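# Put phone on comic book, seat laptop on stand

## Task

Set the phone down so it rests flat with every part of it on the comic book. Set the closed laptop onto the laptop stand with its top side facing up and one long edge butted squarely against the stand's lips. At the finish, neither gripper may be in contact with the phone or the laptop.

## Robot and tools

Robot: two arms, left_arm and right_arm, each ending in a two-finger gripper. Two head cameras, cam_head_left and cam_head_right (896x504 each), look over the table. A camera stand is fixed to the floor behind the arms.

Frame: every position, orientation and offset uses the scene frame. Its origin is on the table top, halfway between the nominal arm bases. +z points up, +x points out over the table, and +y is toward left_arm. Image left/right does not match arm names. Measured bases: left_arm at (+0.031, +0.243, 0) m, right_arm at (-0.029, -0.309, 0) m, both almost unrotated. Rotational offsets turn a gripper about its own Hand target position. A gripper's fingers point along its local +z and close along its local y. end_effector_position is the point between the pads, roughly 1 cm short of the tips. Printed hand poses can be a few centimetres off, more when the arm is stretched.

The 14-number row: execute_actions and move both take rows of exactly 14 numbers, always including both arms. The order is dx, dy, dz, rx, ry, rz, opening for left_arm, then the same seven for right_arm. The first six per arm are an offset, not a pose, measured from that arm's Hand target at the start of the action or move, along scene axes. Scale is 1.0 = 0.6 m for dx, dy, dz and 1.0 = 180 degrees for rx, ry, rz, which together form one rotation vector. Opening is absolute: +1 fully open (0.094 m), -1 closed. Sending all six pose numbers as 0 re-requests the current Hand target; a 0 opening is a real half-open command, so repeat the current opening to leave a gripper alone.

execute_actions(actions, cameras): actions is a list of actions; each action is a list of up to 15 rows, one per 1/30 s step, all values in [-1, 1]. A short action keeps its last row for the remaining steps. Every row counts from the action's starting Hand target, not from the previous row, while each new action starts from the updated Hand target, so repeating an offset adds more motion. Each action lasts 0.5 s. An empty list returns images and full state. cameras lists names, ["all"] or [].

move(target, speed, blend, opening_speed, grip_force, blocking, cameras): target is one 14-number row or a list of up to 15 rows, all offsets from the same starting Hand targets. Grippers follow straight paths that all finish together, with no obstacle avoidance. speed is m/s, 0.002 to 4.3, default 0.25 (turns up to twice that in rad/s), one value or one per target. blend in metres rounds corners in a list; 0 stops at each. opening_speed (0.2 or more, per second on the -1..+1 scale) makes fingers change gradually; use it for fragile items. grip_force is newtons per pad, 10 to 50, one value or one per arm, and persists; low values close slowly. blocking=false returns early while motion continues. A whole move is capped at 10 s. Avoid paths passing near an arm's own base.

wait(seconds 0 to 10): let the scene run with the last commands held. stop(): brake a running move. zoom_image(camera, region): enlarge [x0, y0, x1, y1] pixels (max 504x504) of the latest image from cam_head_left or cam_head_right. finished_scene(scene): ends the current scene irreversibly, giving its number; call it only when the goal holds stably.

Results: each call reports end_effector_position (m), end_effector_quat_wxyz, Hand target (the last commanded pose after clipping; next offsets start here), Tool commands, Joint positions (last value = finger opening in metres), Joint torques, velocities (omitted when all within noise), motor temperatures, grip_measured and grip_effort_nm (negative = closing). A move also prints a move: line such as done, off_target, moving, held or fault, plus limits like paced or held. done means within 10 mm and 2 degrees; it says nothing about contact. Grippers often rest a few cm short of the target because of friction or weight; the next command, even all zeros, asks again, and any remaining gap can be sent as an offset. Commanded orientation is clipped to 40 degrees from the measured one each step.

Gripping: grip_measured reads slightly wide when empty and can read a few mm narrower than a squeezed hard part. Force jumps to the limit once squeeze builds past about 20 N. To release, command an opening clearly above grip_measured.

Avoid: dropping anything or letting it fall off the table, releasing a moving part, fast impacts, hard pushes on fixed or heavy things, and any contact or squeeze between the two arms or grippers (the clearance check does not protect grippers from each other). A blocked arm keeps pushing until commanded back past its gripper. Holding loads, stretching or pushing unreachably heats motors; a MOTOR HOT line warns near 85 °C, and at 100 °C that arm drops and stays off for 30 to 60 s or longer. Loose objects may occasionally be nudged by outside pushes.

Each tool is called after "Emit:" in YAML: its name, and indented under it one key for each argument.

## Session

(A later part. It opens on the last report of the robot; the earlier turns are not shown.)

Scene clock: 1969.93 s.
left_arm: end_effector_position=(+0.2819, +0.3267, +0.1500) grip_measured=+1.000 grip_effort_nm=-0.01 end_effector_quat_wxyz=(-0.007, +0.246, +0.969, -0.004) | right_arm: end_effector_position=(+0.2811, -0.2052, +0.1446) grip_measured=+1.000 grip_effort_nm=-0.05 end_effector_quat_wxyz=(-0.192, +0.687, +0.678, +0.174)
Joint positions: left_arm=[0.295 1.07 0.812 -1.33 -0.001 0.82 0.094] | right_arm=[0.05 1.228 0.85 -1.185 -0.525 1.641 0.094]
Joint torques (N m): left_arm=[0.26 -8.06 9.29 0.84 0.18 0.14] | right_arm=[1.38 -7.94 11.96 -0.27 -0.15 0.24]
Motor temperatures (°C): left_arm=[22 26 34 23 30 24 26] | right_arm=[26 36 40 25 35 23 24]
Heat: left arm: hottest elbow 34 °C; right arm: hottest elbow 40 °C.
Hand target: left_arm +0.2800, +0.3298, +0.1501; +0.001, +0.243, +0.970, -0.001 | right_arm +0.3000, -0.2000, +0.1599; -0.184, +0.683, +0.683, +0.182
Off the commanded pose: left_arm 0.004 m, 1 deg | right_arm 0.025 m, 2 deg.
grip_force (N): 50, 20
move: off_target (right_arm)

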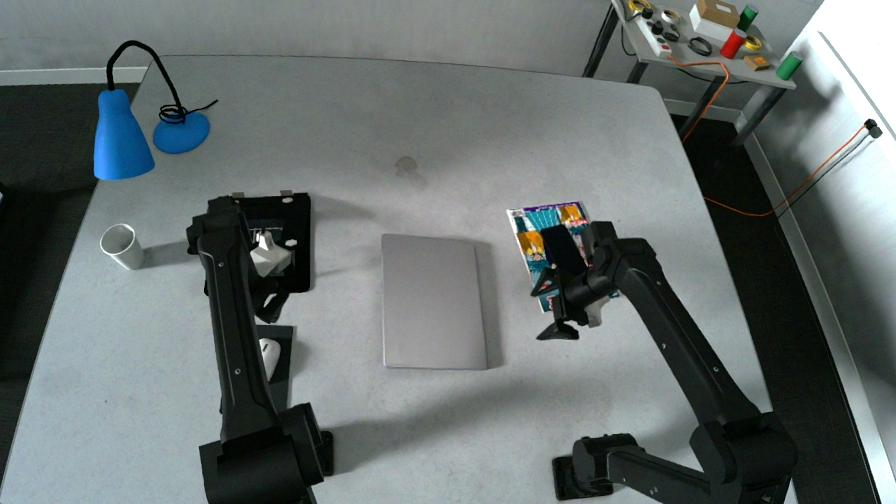

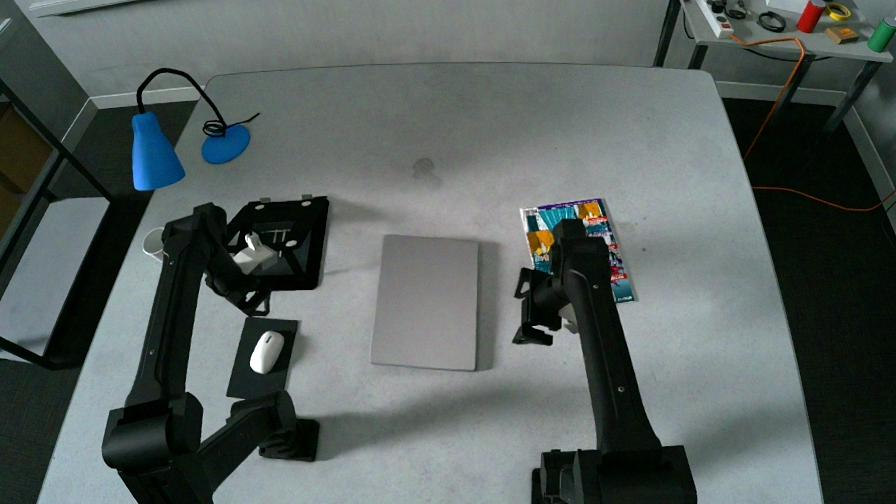

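Emit:
zoom_image:
  camera: "cam_head_right"
  region: [180, 200, 380, 420]

Emit:
zoom_image:
  camera: "cam_head_left"
  region: [180, 200, 380, 420]

Scaled by 2.291.

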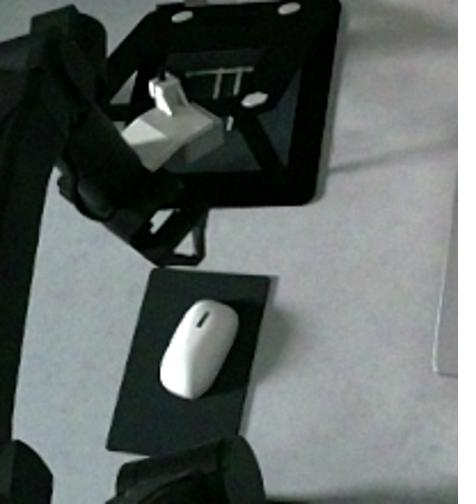

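Scaled by 2.291.

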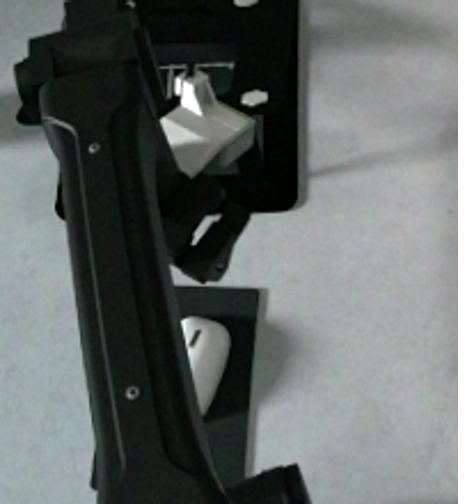

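Emit:
move:
  target: [-0.0667, -0.05, -0.0833, 0, 0, 0, 1, 0, 0, 0, 0, 0, 0, 1]
  speed: 0.2
  cameras: ["all"]

Scene clock: 1987.47 s.
left_arm: end_effector_position=(+0.2392, +0.3033, +0.1010) grip_measured=+1.000 grip_effort_nm=-0.01 end_effector_quat_wxyz=(-0.006, +0.240, +0.971, -0.004) | right_arm: end_effector_position=(+0.2811, -0.2052, +0.1446) grip_measured=+1.000 grip_effort_nm=-0.05 end_effector_quat_wxyz=(-0.192, +0.687, +0.678, +0.174)
Joint positions: left_arm=[0.257 0.966 0.614 -1.234 0.001 0.77 0.094] | right_arm=[0.05 1.228 0.85 -1.185 -0.525 1.641 0.094]
Joint torques (N m): left_arm=[-2.55 -6.18 9.05 0.85 0.09 -0.05] | right_arm=[1.49 -7.82 11.95 -0.24 -0.16 0.22]
Motor temperatures (°C): left_arm=[22 26 34 23 29 24 26] | right_arm=[26 35 46 25 34 23 24]
Heat: left arm: hottest elbow 34 °C; right arm: hottest elbow 46 °C.
Hand target: left_arm +0.2400, +0.2998, +0.1001; +0.001, +0.243, +0.970, -0.001 | right_arm +0.3000, -0.2000, +0.1599; -0.184, +0.683, +0.683, +0.182
Off the commanded pose: left_arm 0.004 m, 1 deg | right_arm 0.025 m, 2 deg.
grip_force (N): 50, 20
move: off_target (right_arm)

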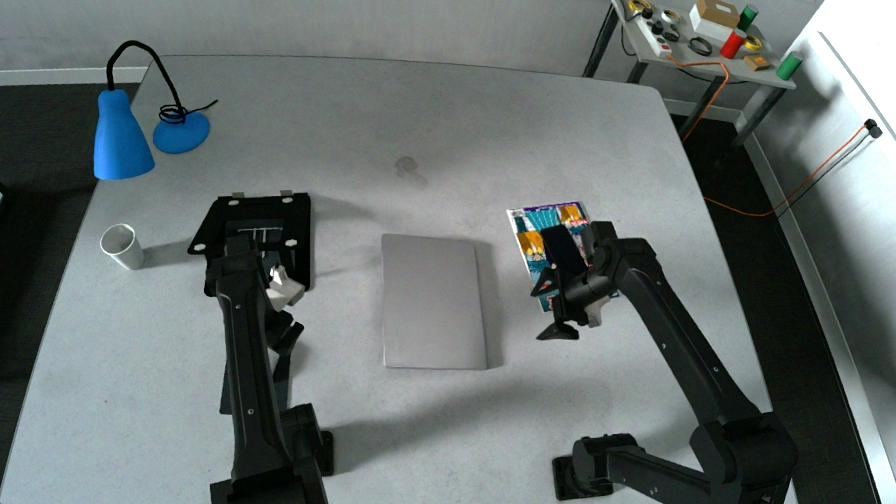

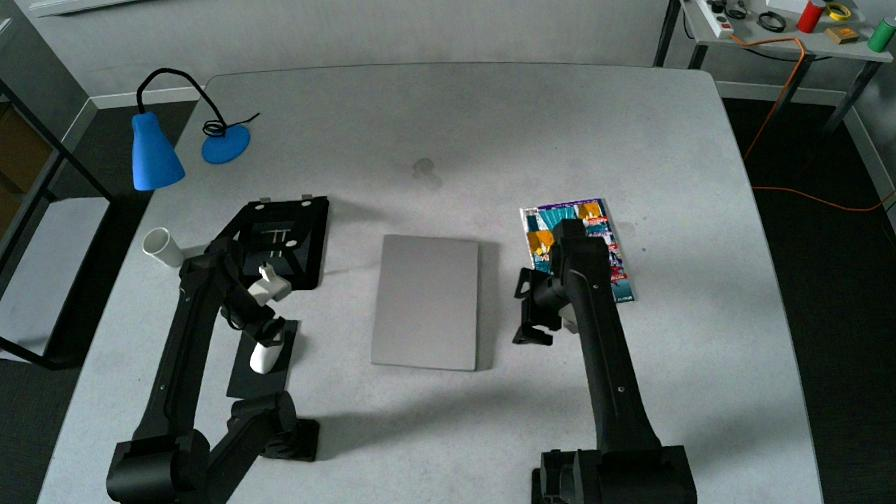

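Emit:
zoom_image:
  camera: "cam_head_right"
  region: [200, 240, 340, 400]

Scaled by 3.150.

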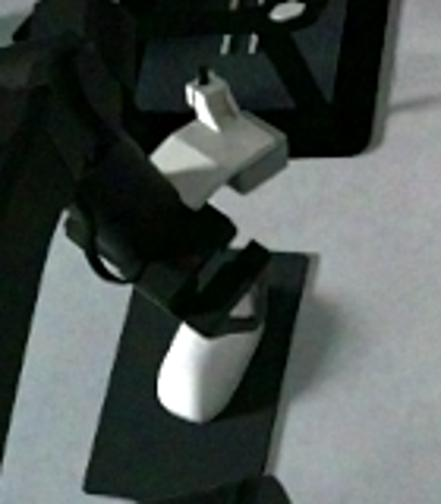

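Emit:
move:
  target: [0, 0, -0.0833, 0, 0, 0, 1, 0, 0, 0, 0, 0, 0, 1]
  speed: 0.12
  cameras: ["cam_head_left", "cam_head_right"]

Emit:
zoom_image:
  camera: "cam_head_right"
  region: [200, 260, 340, 420]

Scene clock: 1996.80 s.
left_arm: end_effector_position=(+0.2402, +0.3036, +0.0551) grip_measured=+1.000 grip_effort_nm=-0.01 end_effector_quat_wxyz=(+0.003, +0.239, +0.971, +0.001) | right_arm: end_effector_position=(+0.2811, -0.2052, +0.1446) grip_measured=+1.000 grip_effort_nm=-0.05 end_effector_quat_wxyz=(-0.192, +0.687, +0.678, +0.174)
Joint positions: left_arm=[0.257 1.024 0.515 -1.054 0.001 0.769 0.094] | right_arm=[0.05 1.228 0.85 -1.185 -0.525 1.641 0.094]
Joint torques (N m): left_arm=[-2.49 -4.66 8.29 0.79 0.02 -0.1] | right_arm=[1.49 -7.82 11.96 -0.24 -0.15 0.22]
Heat: left arm: hottest elbow 34 °C; right arm: hottest elbow 48 °C.
Hand target: left_arm +0.2400, +0.2999, +0.0501; +0.001, +0.243, +0.970, -0.001 | right_arm +0.3000, -0.2000, +0.1599; -0.184, +0.683, +0.683, +0.182
Off the commanded pose: left_arm 0.006 m, 1 deg | right_arm 0.025 m, 2 deg.
grip_force (N): 50, 20
move: off_target (right_arm)

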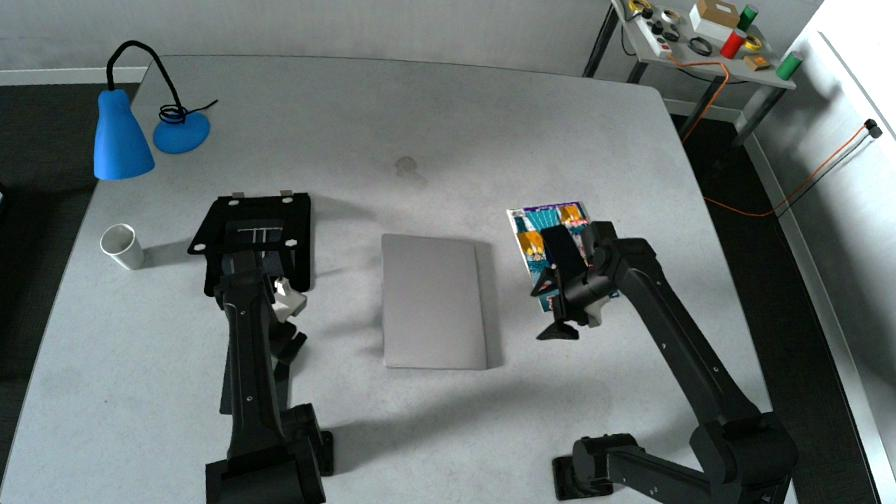

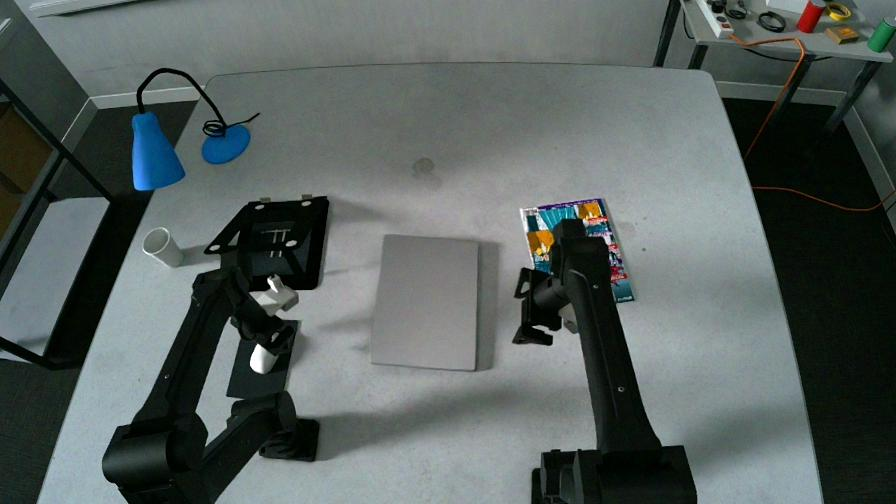

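Scaled by 3.150.

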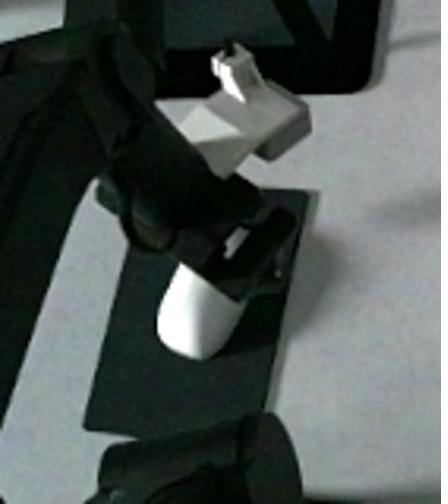

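Emit:
move:
  target:
    - [0, 0, -0.053, 0, 0, 0, 1, 0, 0, 0, 0, 0, 0, 1]
    - [0, 0, -0.053, 0, 0, 0, 0.05, 0, 0, 0, 0, 0, 0, 1]
  speed: 0.1
  grip_force: [25, 20]
  cameras: ["cam_head_left", "cam_head_right"]

Scene clock: 2007.53 s.
left_arm: end_effector_position=(+0.2433, +0.3046, +0.0246) grip_measured=+0.052 grip_effort_nm=-0.08 end_effector_quat_wxyz=(+0.007, +0.239, +0.971, +0.003) | right_arm: end_effector_position=(+0.2811, -0.2052, +0.1446) grip_measured=+1.000 grip_effort_nm=-0.05 end_effector_quat_wxyz=(-0.192, +0.687, +0.678, +0.174)
Joint positions: left_arm=[0.257 1.098 0.465 -0.922 0.001 0.769 0.049] | right_arm=[0.05 1.228 0.85 -1.185 -0.525 1.641 0.094]
Joint torques (N m): left_arm=[-2.37 -4.48 7.34 0.64 0.06 -0.09] | right_arm=[1.44 -7.88 11.96 -0.25 -0.16 0.22]
Heat: left arm: hottest elbow 34 °C; right arm: hottest elbow 49 °C.
Hand target: left_arm +0.2399, +0.2999, +0.0183; +0.001, +0.243, +0.970, -0.001 | right_arm +0.3000, -0.2000, +0.1599; -0.184, +0.683, +0.683, +0.182
Off the commanded pose: left_arm 0.009 m, 1 deg | right_arm 0.025 m, 2 deg.
grip_force (N): 25, 20
move: off_target (right_arm)

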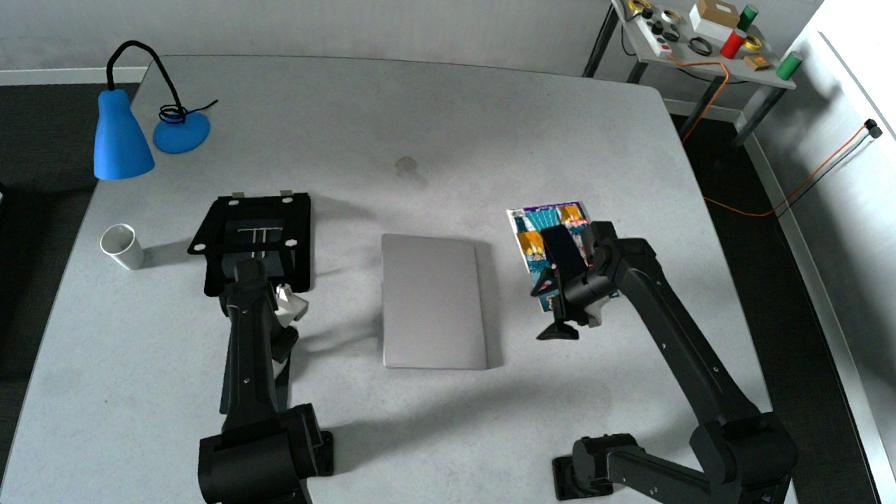

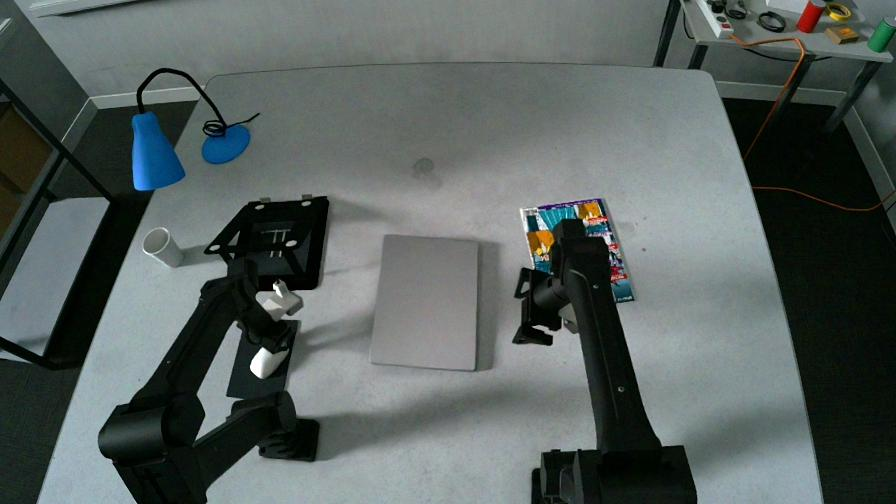

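Emit:
move:
  target: [0, 0, 0, 0, 0, 0, -0.25, 0, 0, 0, 0, 0, 0, 1]
  speed: 0.1
  cameras: ["cam_head_right"]

Emit:
zoom_image:
  camera: "cam_head_right"
  region: [200, 260, 340, 420]

Scene clock: 2012.37 s.
left_arm: end_effector_position=(+0.2448, +0.3036, +0.0246) grip_measured=-0.248 grip_effort_nm=-0.09 end_effector_quat_wxyz=(+0.010, +0.241, +0.971, +0.003) | right_arm: end_effector_position=(+0.2811, -0.2052, +0.1446) grip_measured=+1.000 grip_effort_nm=-0.05 end_effector_quat_wxyz=(-0.192, +0.687, +0.678, +0.174)
Joint positions: left_arm=[0.253 1.098 0.465 -0.918 0.004 0.768 0.035] | right_arm=[0.05 1.228 0.85 -1.185 -0.525 1.641 0.094]
Joint torques (N m): left_arm=[-2.14 -5.3 7.34 0.51 -0.07 -0.08] | right_arm=[1.44 -7.88 11.97 -0.24 -0.16 0.22]
Heat: left arm: hottest elbow 34 °C; right arm: hottest elbow 50 °C.
Hand target: left_arm +0.2399, +0.2998, +0.0183; +0.001, +0.243, +0.970, -0.001 | right_arm +0.3000, -0.2000, +0.1599; -0.184, +0.683, +0.683, +0.182
Off the commanded pose: left_arm 0.009 m, 1 deg | right_arm 0.025 m, 2 deg.
grip_force (N): 25, 20
move: off_target (right_arm)
Images, in order (width x height): cam_head_right 896x504.

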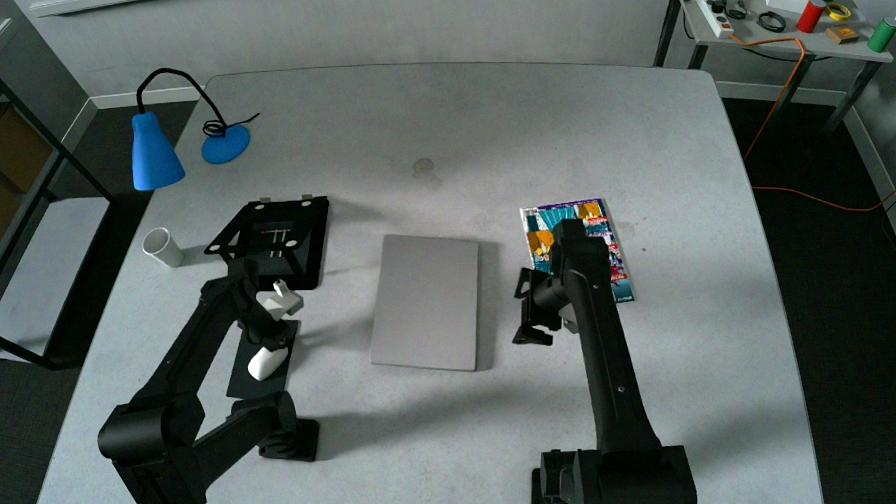

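Scaled by 3.150.

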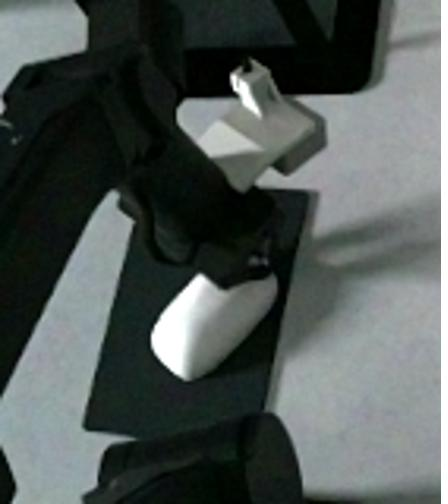

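Emit:
move:
  target:
    - [0, 0, 0, 0, 0, 0, 1, 0, 0, 0, 0, 0, 0, 1]
    - [-0.01, 0, 0.2167, 0, 0, 0, 1, 0, 0, 0, 0, 0, 0, 1]
  speed: 0.15
  grip_force: [50, 20]
  cameras: ["cam_head_left", "cam_head_right"]

Emit:
zoom_image:
  camera: "cam_head_right"
  region: [200, 260, 340, 420]

Scene clock: 2018.07 s.
left_arm: end_effector_position=(+0.2137, +0.2946, +0.1213) grip_measured=+0.998 grip_effort_nm=0.13 end_effector_quat_wxyz=(-0.028, +0.241, +0.970, -0.018) | right_arm: end_effector_position=(+0.2811, -0.2052, +0.1446) grip_measured=+1.000 grip_effort_nm=-0.05 end_effector_quat_wxyz=(-0.192, +0.687, +0.678, +0.174)
Joint positions: left_arm=[0.253 0.895 0.63 -1.372 0.004 0.768 0.094] | right_arm=[0.05 1.228 0.85 -1.185 -0.525 1.641 0.094]
Joint torques (N m): left_arm=[-1.79 -4.37 16.09 -0.14 -0.02 0] | right_arm=[1.44 -7.77 11.93 -0.24 -0.16 0.23]
Heat: left arm: hottest elbow 34 °C; right arm: hottest elbow 50 °C.
Hand target: left_arm +0.2339, +0.2998, +0.1484; +0.001, +0.243, +0.970, -0.001 | right_arm +0.3000, -0.2000, +0.1599; -0.184, +0.683, +0.683, +0.182
Off the commanded pose: left_arm 0.034 m, 4 deg | right_arm 0.025 m, 2 deg.
grip_force (N): 50, 20
move: off_target (left_arm, right_arm)

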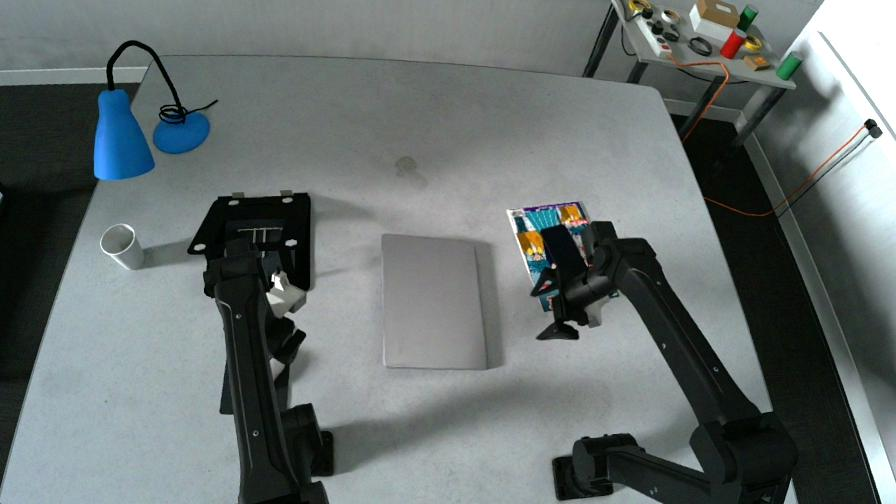

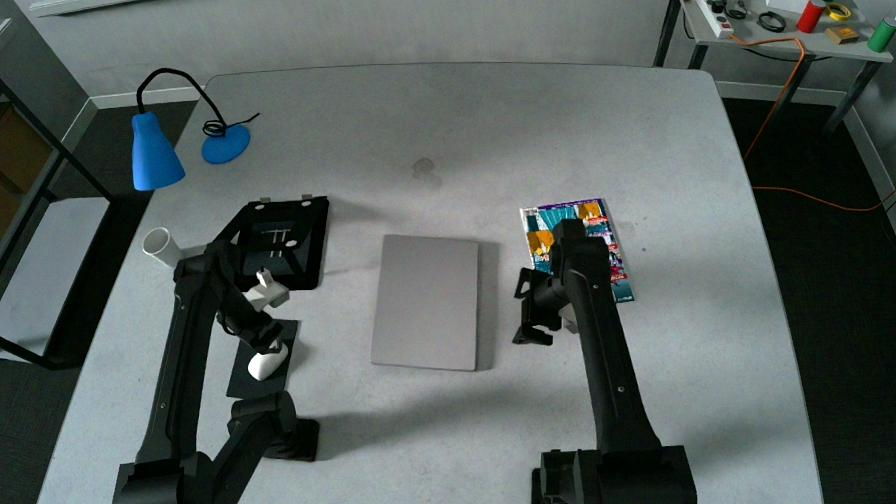

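Scaled by 3.150.

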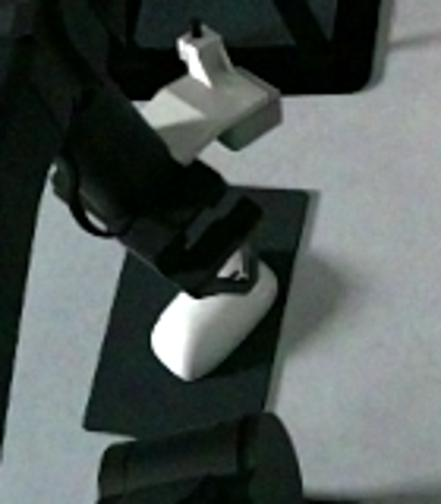

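Emit:
move:
  target: [-0.0348, 0.0345, -0.13, 0, 0, 0, 1, 0, 0, 0, 0, 0, 0, 1]
  speed: 0.15
  cameras: ["cam_head_left", "cam_head_right"]

Emit:
zoom_image:
  camera: "cam_head_right"
  region: [200, 260, 340, 420]

Scene clock: 2033.20 s.
left_arm: end_effector_position=(+0.2152, +0.3181, +0.0755) grip_measured=+0.998 grip_effort_nm=0.13 end_effector_quat_wxyz=(+0.004, +0.246, +0.969, +0.001) | right_arm: end_effector_position=(+0.2811, -0.2052, +0.1446) grip_measured=+1.000 grip_effort_nm=-0.05 end_effector_quat_wxyz=(-0.192, +0.687, +0.678, +0.174)
Joint positions: left_arm=[0.363 0.918 0.517 -1.162 0.002 0.888 0.094] | right_arm=[0.05 1.228 0.85 -1.185 -0.525 1.641 0.094]
Joint torques (N m): left_arm=[-0.26 -3.66 8.73 0.77 0.06 0.12] | right_arm=[1.44 -7.82 11.95 -0.25 -0.16 0.23]
Motor temperatures (°C): left_arm=[22 26 36 23 29 24 26] | right_arm=[26 35 52 25 32 23 24]
Heat: left arm: hottest elbow 36 °C; right arm: hottest elbow 52 °C.
Hand target: left_arm +0.2131, +0.3205, +0.0703; +0.001, +0.243, +0.970, -0.001 | right_arm +0.3000, -0.2000, +0.1599; -0.184, +0.683, +0.683, +0.182
Off the commanded pose: left_arm 0.006 m, 1 deg | right_arm 0.025 m, 2 deg.
grip_force (N): 50, 20
move: off_target (right_arm)

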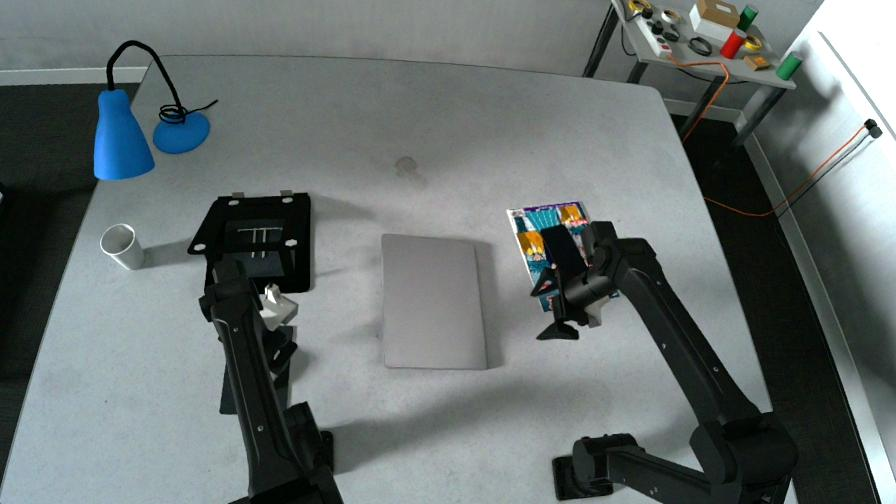

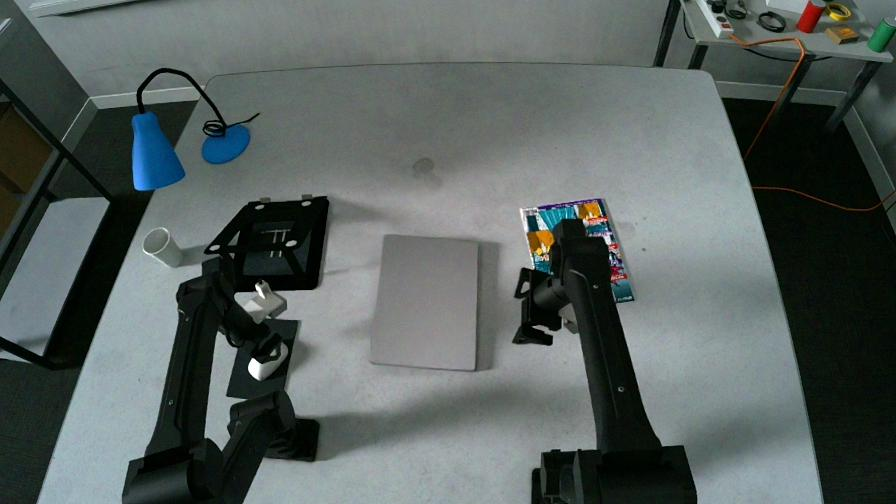

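Scaled by 3.150.

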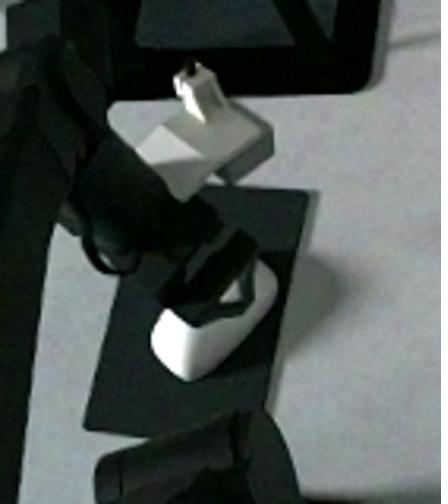

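Emit:
move:
  target: [-0.005, -0.0217, -0.05, 0, 0, 0, 1, 0.033, 0.06, -0.2, 0, 0, 0, 1]
  speed: 0.15
  cameras: ["cam_head_left", "cam_head_right"]

Emit:
zoom_image:
  camera: "cam_head_right"
  region: [200, 260, 340, 420]

Scene clock: 2044.60 s.
left_arm: end_effector_position=(+0.2106, +0.3110, +0.0454) grip_measured=+0.998 grip_effort_nm=0.13 end_effector_quat_wxyz=(+0.004, +0.240, +0.971, +0.001) | right_arm: end_effector_position=(+0.3242, -0.1679, +0.0491) grip_measured=+1.000 grip_effort_nm=-0.05 end_effector_quat_wxyz=(-0.179, +0.682, +0.683, +0.190)
Joint positions: left_arm=[0.338 0.947 0.444 -1.059 0.002 0.851 0.094] | right_arm=[0.149 1.467 0.784 -0.78 -0.518 1.753 0.094]
Joint torques (N m): left_arm=[-3.08 -2.84 8.46 0.61 0.03 -0.08] | right_arm=[1.49 -10.64 5.86 0.64 -0.15 0.24]
Heat: left arm: hottest elbow 36 °C; right arm: hottest elbow 52 °C.
Hand target: left_arm +0.2100, +0.3075, +0.0403; +0.001, +0.243, +0.970, -0.001 | right_arm +0.3197, -0.1640, +0.0399; -0.184, +0.683, +0.683, +0.182
Off the commanded pose: left_arm 0.006 m, 1 deg | right_arm 0.011 m, 1 deg.
grip_force (N): 50, 20
move: off_target (right_arm)

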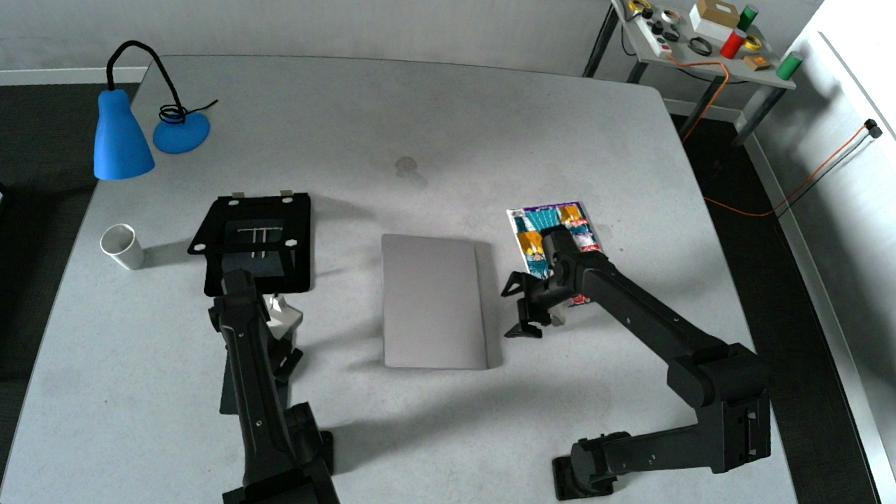

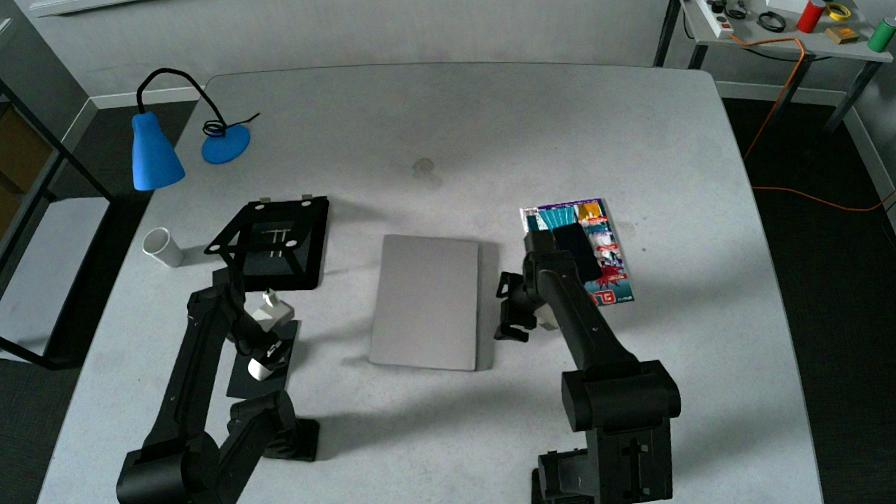

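Scaled by 3.150.

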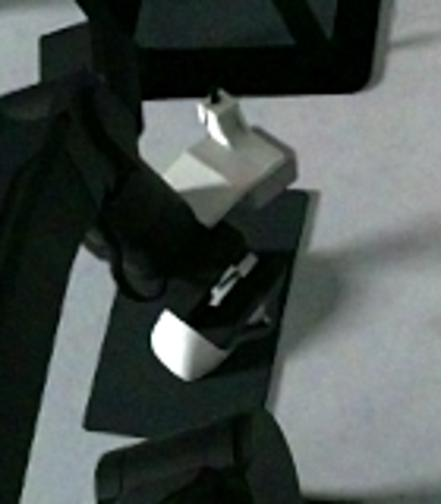

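Emit:
move:
  target:
    - [-0.02, 0, -0.037, 0, 0, 0, 1, 0, 0, 0, 0, 0, 0, 1]
    - [-0.02, 0, -0.037, 0, 0, 0, 0.0, 0, 0, 0, 0, 0, 0, 1]
  speed: 0.1
  grip_force: [25, 20]
  cameras: ["cam_head_right"]

Emit:
zoom_image:
  camera: "cam_head_right"
  region: [200, 260, 340, 420]

Scene clock: 2052.23 s.
left_arm: end_effector_position=(+0.2018, +0.3076, +0.0236) grip_measured=+0.171 grip_effort_nm=-0.45 end_effector_quat_wxyz=(+0.006, +0.244, +0.970, +0.003) | right_arm: end_effector_position=(+0.3242, -0.1679, +0.0491) grip_measured=+1.000 grip_effort_nm=-0.05 end_effector_quat_wxyz=(-0.179, +0.683, +0.682, +0.190)
Joint positions: left_arm=[0.338 0.958 0.383 -0.983 0.002 0.859 0.055] | right_arm=[0.149 1.467 0.784 -0.78 -0.518 1.754 0.094]
Joint torques (N m): left_arm=[-1.55 -3.25 7.62 0.65 0.03 0.06] | right_arm=[1.38 -10.7 5.87 0.64 -0.15 0.22]
Heat: left arm: hottest elbow 36 °C; right arm: hottest elbow 50 °C.
Hand target: left_arm +0.1981, +0.3075, +0.0182; +0.001, +0.243, +0.970, -0.001 | right_arm +0.3197, -0.1640, +0.0399; -0.184, +0.683, +0.683, +0.182
Off the commanded pose: left_arm 0.007 m, 1 deg | right_arm 0.011 m, 1 deg.
grip_force (N): 25, 20
move: off_target (right_arm)
Images, in order (width x height): cam_head_right 896x504.

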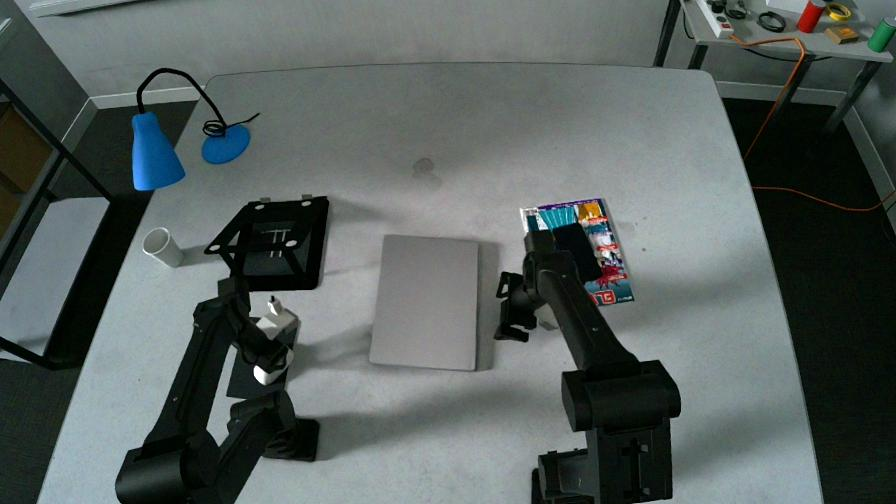

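Scaled by 3.150.

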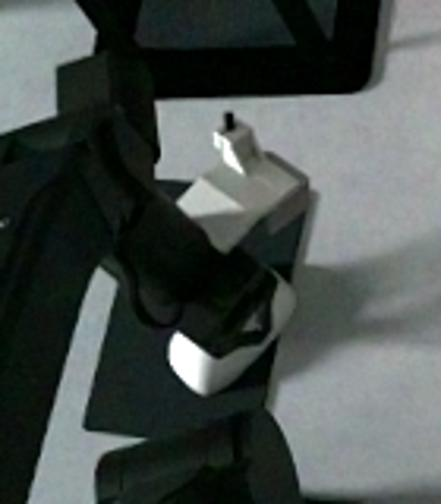

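Emit:
move:
  target:
    - [0, 0, 0.12, 0, 0, 0, 0.0, 0, 0, 0, 0, 0, 0, 1]
    - [0.4615, -0.2708, 0.15, 0, 0, 0.1556, 0.0, 0, 0, 0, 0, 0, 0, 1]
  speed: 0.2
  blend: [0.03, 0]
  cameras: ["cam_head_left", "cam_head_right"]

Emit:
zoom_image:
  camera: "cam_head_right"
  region: [260, 180, 460, 400]

Scene clock: 2063.90 s.
left_arm: end_effector_position=(+0.4520, +0.1546, +0.0913) grip_measured=+0.002 grip_effort_nm=-0.08 end_effector_quat_wxyz=(-0.019, -0.001, +1.000, +0.002) | right_arm: end_effector_position=(+0.3242, -0.1679, +0.0491) grip_measured=+1.000 grip_effort_nm=-0.05 end_effector_quat_wxyz=(-0.179, +0.683, +0.682, +0.190)
Joint positions: left_arm=[-0.232 1.591 1.134 -1.152 0.004 -0.205 0.047] | right_arm=[0.149 1.467 0.784 -0.78 -0.518 1.754 0.094]
Joint torques (N m): left_arm=[-2.2 -14.04 15.2 -0.1 -0.16 -0.09] | right_arm=[1.38 -10.58 5.87 0.64 -0.15 0.22]
Heat: left arm: hottest elbow 36 °C; right arm: hottest elbow 48 °C.
Hand target: left_arm +0.4749, +0.1450, +0.1080; +0.001, +0.001, +1.000, +0.000 | right_arm +0.3197, -0.1640, +0.0399; -0.184, +0.683, +0.683, +0.182
Off the commanded pose: left_arm 0.030 m, 2 deg | right_arm 0.011 m, 1 deg.
grip_force (N): 25, 20
move: off_target (left_arm, right_arm)

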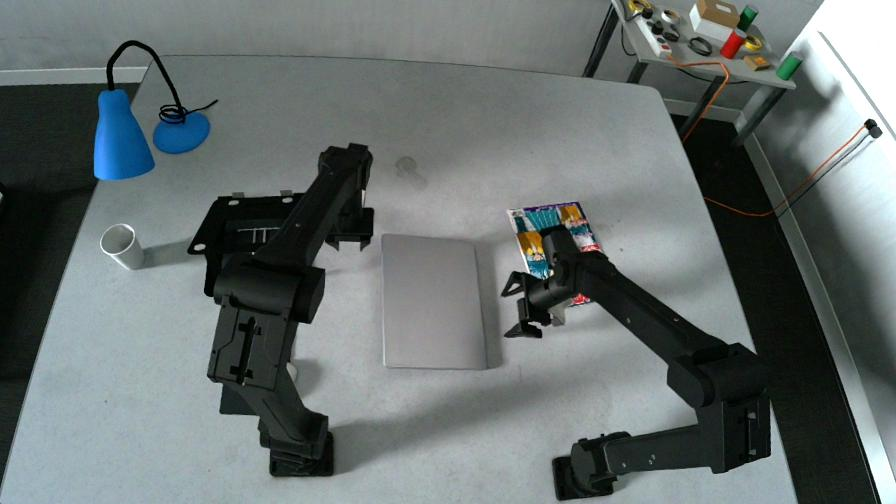

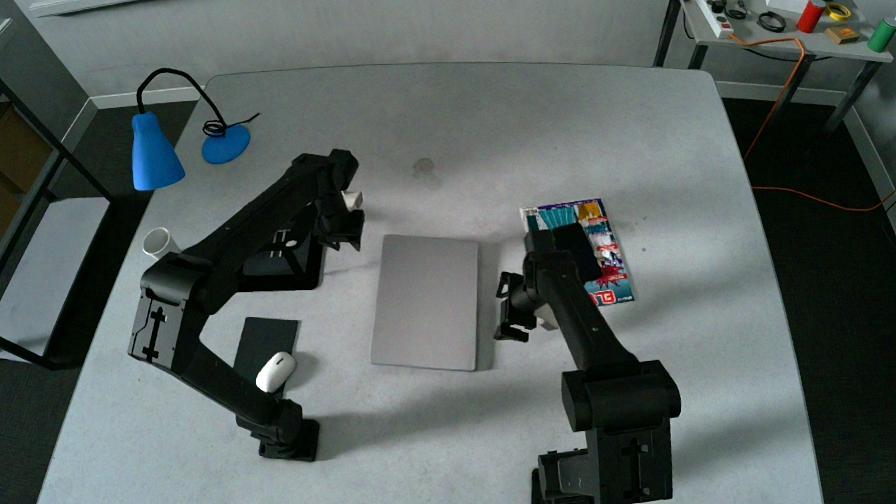

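Scaled by 2.291.

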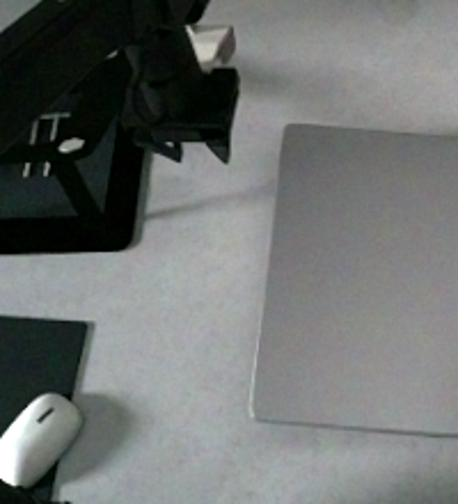

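Emit:
move:
  target:
    - [-0.45, 0.25, 0.02, 0, 0, 0, 1, 0, 0, 0, 0, 0, 0, 1]
  speed: 0.3
  grip_force: [50, 20]
  cameras: ["cam_head_left", "cam_head_right"]

Emit:
zoom_image:
  camera: "cam_head_right"
  region: [200, 280, 340, 440]

Emit:
zoom_image:
  camera: "cam_head_left"
  region: [200, 280, 340, 440]

Scene clock: 2073.73 s.
left_arm: end_effector_position=(+0.2094, +0.2939, +0.1201) grip_measured=+0.998 grip_effort_nm=0.13 end_effector_quat_wxyz=(+0.003, +0.004, +1.000, +0.002) | right_arm: end_effector_position=(+0.3242, -0.1679, +0.0491) grip_measured=+1.000 grip_effort_nm=-0.05 end_effector_quat_wxyz=(-0.179, +0.683, +0.682, +0.190)
Joint positions: left_arm=[0.251 0.815 0.592 -1.34 -0.002 0.287 0.094] | right_arm=[0.149 1.467 0.784 -0.78 -0.518 1.754 0.094]
Joint torques (N m): left_arm=[-0.73 -4.37 9.91 -0.08 0.11 0.09] | right_arm=[1.44 -10.64 5.87 0.64 -0.16 0.23]
Motor temperatures (°C): left_arm=[22 26 38 23 28 24 26] | right_arm=[26 35 47 25 30 23 24]
Heat: left arm: hottest elbow 38 °C; right arm: hottest elbow 47 °C.
Hand target: left_arm +0.2050, +0.2951, +0.1201; +0.001, +0.001, +1.000, +0.000 | right_arm +0.3197, -0.1640, +0.0399; -0.184, +0.683, +0.683, +0.182
Off the commanded pose: left_arm 0.005 m, 1 deg | right_arm 0.011 m, 1 deg.
grip_force (N): 50, 20
move: off_target (right_arm)

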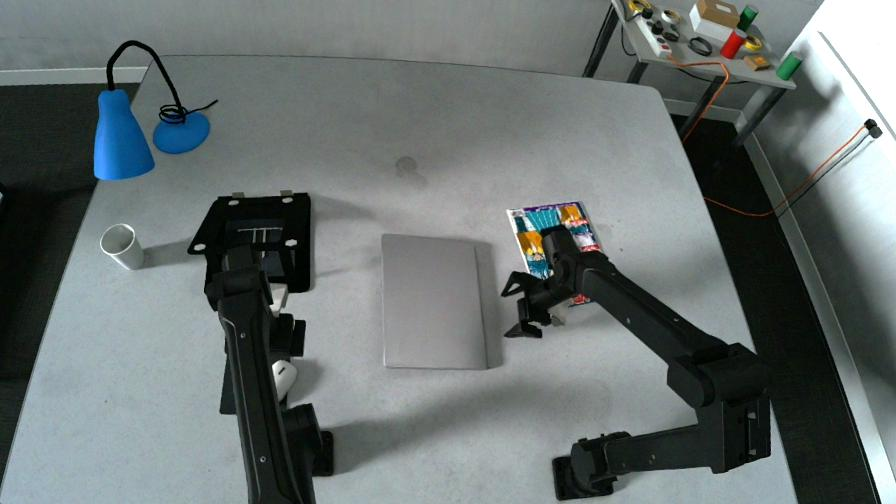

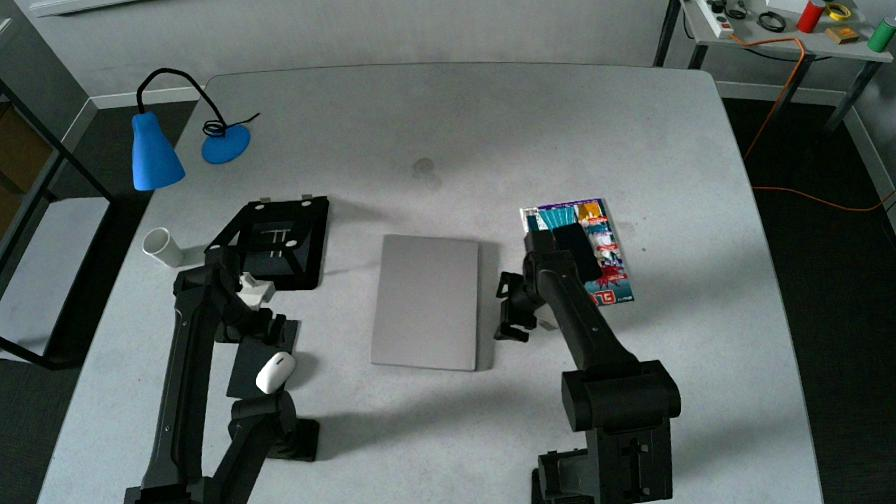

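Scaled by 3.150.

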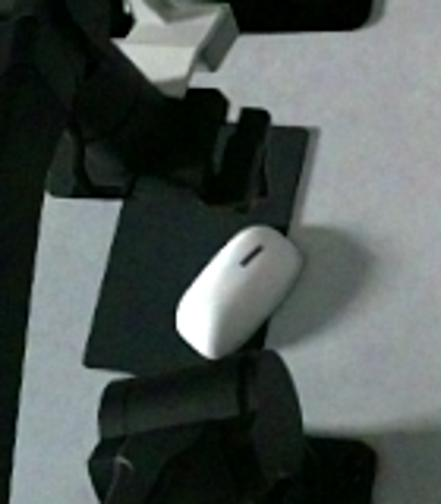

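Scaled by 3.150.

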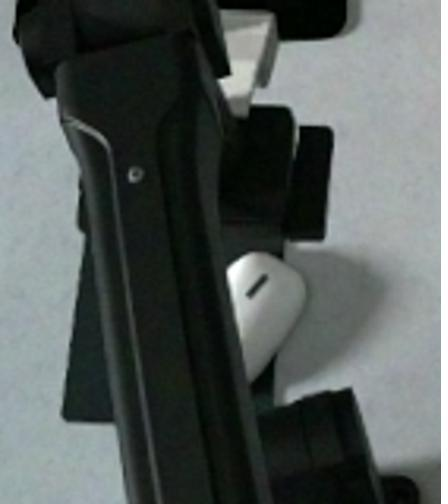

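Emit:
move:
  target:
    - [-0.03, 0.0083, -0.1085, 0, 0, -0.1944, 1, 0, 0, 0, 0, 0, 0, 1]
  speed: 0.2
  cameras: ["cam_head_left", "cam_head_right"]

Emit:
zoom_image:
  camera: "cam_head_right"
  region: [200, 280, 340, 440]

Emit:
zoom_image:
  camera: "cam_head_left"
  region: [200, 280, 340, 440]

Scene clock: 2083.37 s.
left_arm: end_effector_position=(+0.1889, +0.2985, +0.0599) grip_measured=+0.998 grip_effort_nm=0.13 end_effector_quat_wxyz=(+0.003, +0.304, +0.953, +0.003) | right_arm: end_effector_position=(+0.3242, -0.1679, +0.0491) grip_measured=+1.000 grip_effort_nm=-0.05 end_effector_quat_wxyz=(-0.179, +0.683, +0.682, +0.190)
Joint positions: left_arm=[0.312 0.819 0.428 -1.172 -0.001 0.959 0.094] | right_arm=[0.149 1.467 0.784 -0.78 -0.518 1.754 0.094]
Joint torques (N m): left_arm=[-0.5 -2.08 8.73 0.65 0.16 0.1] | right_arm=[1.49 -10.58 5.87 0.61 -0.15 0.22]
Heat: left arm: hottest elbow 37 °C; right arm: hottest elbow 45 °C.
Hand target: left_arm +0.1869, +0.3000, +0.0549; +0.001, +0.301, +0.953, -0.001 | right_arm +0.3197, -0.1640, +0.0399; -0.184, +0.683, +0.683, +0.182
Off the commanded pose: left_arm 0.006 m, 1 deg | right_arm 0.011 m, 1 deg.
grip_force (N): 50, 20
move: off_target (right_arm)

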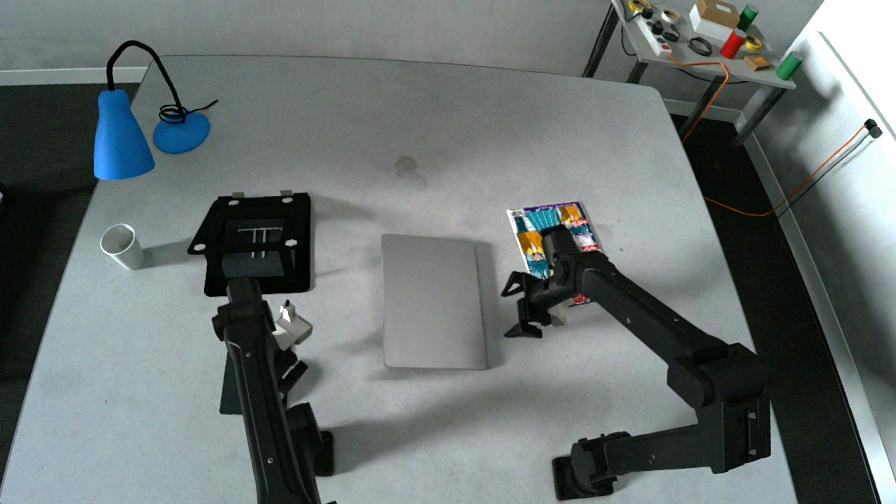

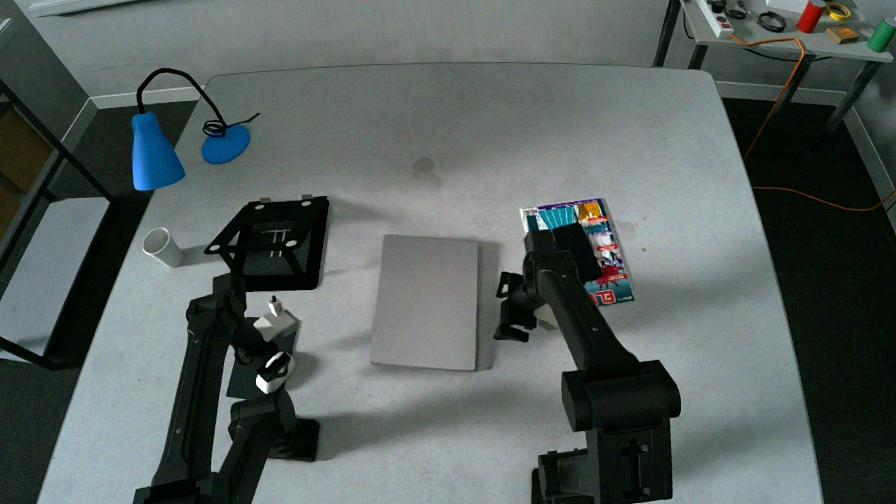

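Scaled by 3.150.

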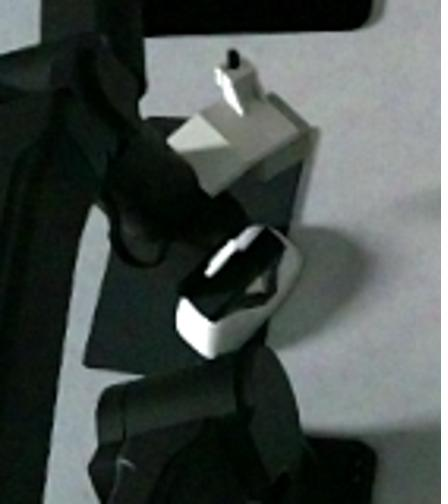

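Scaled by 3.150.

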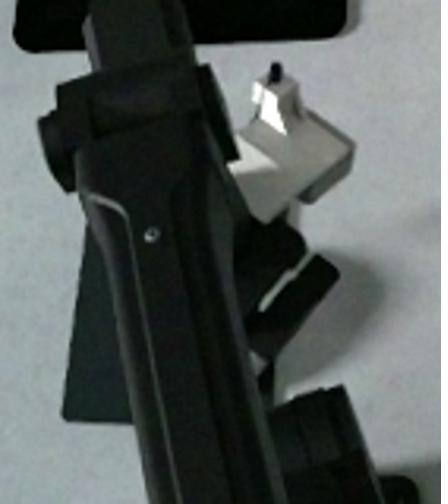

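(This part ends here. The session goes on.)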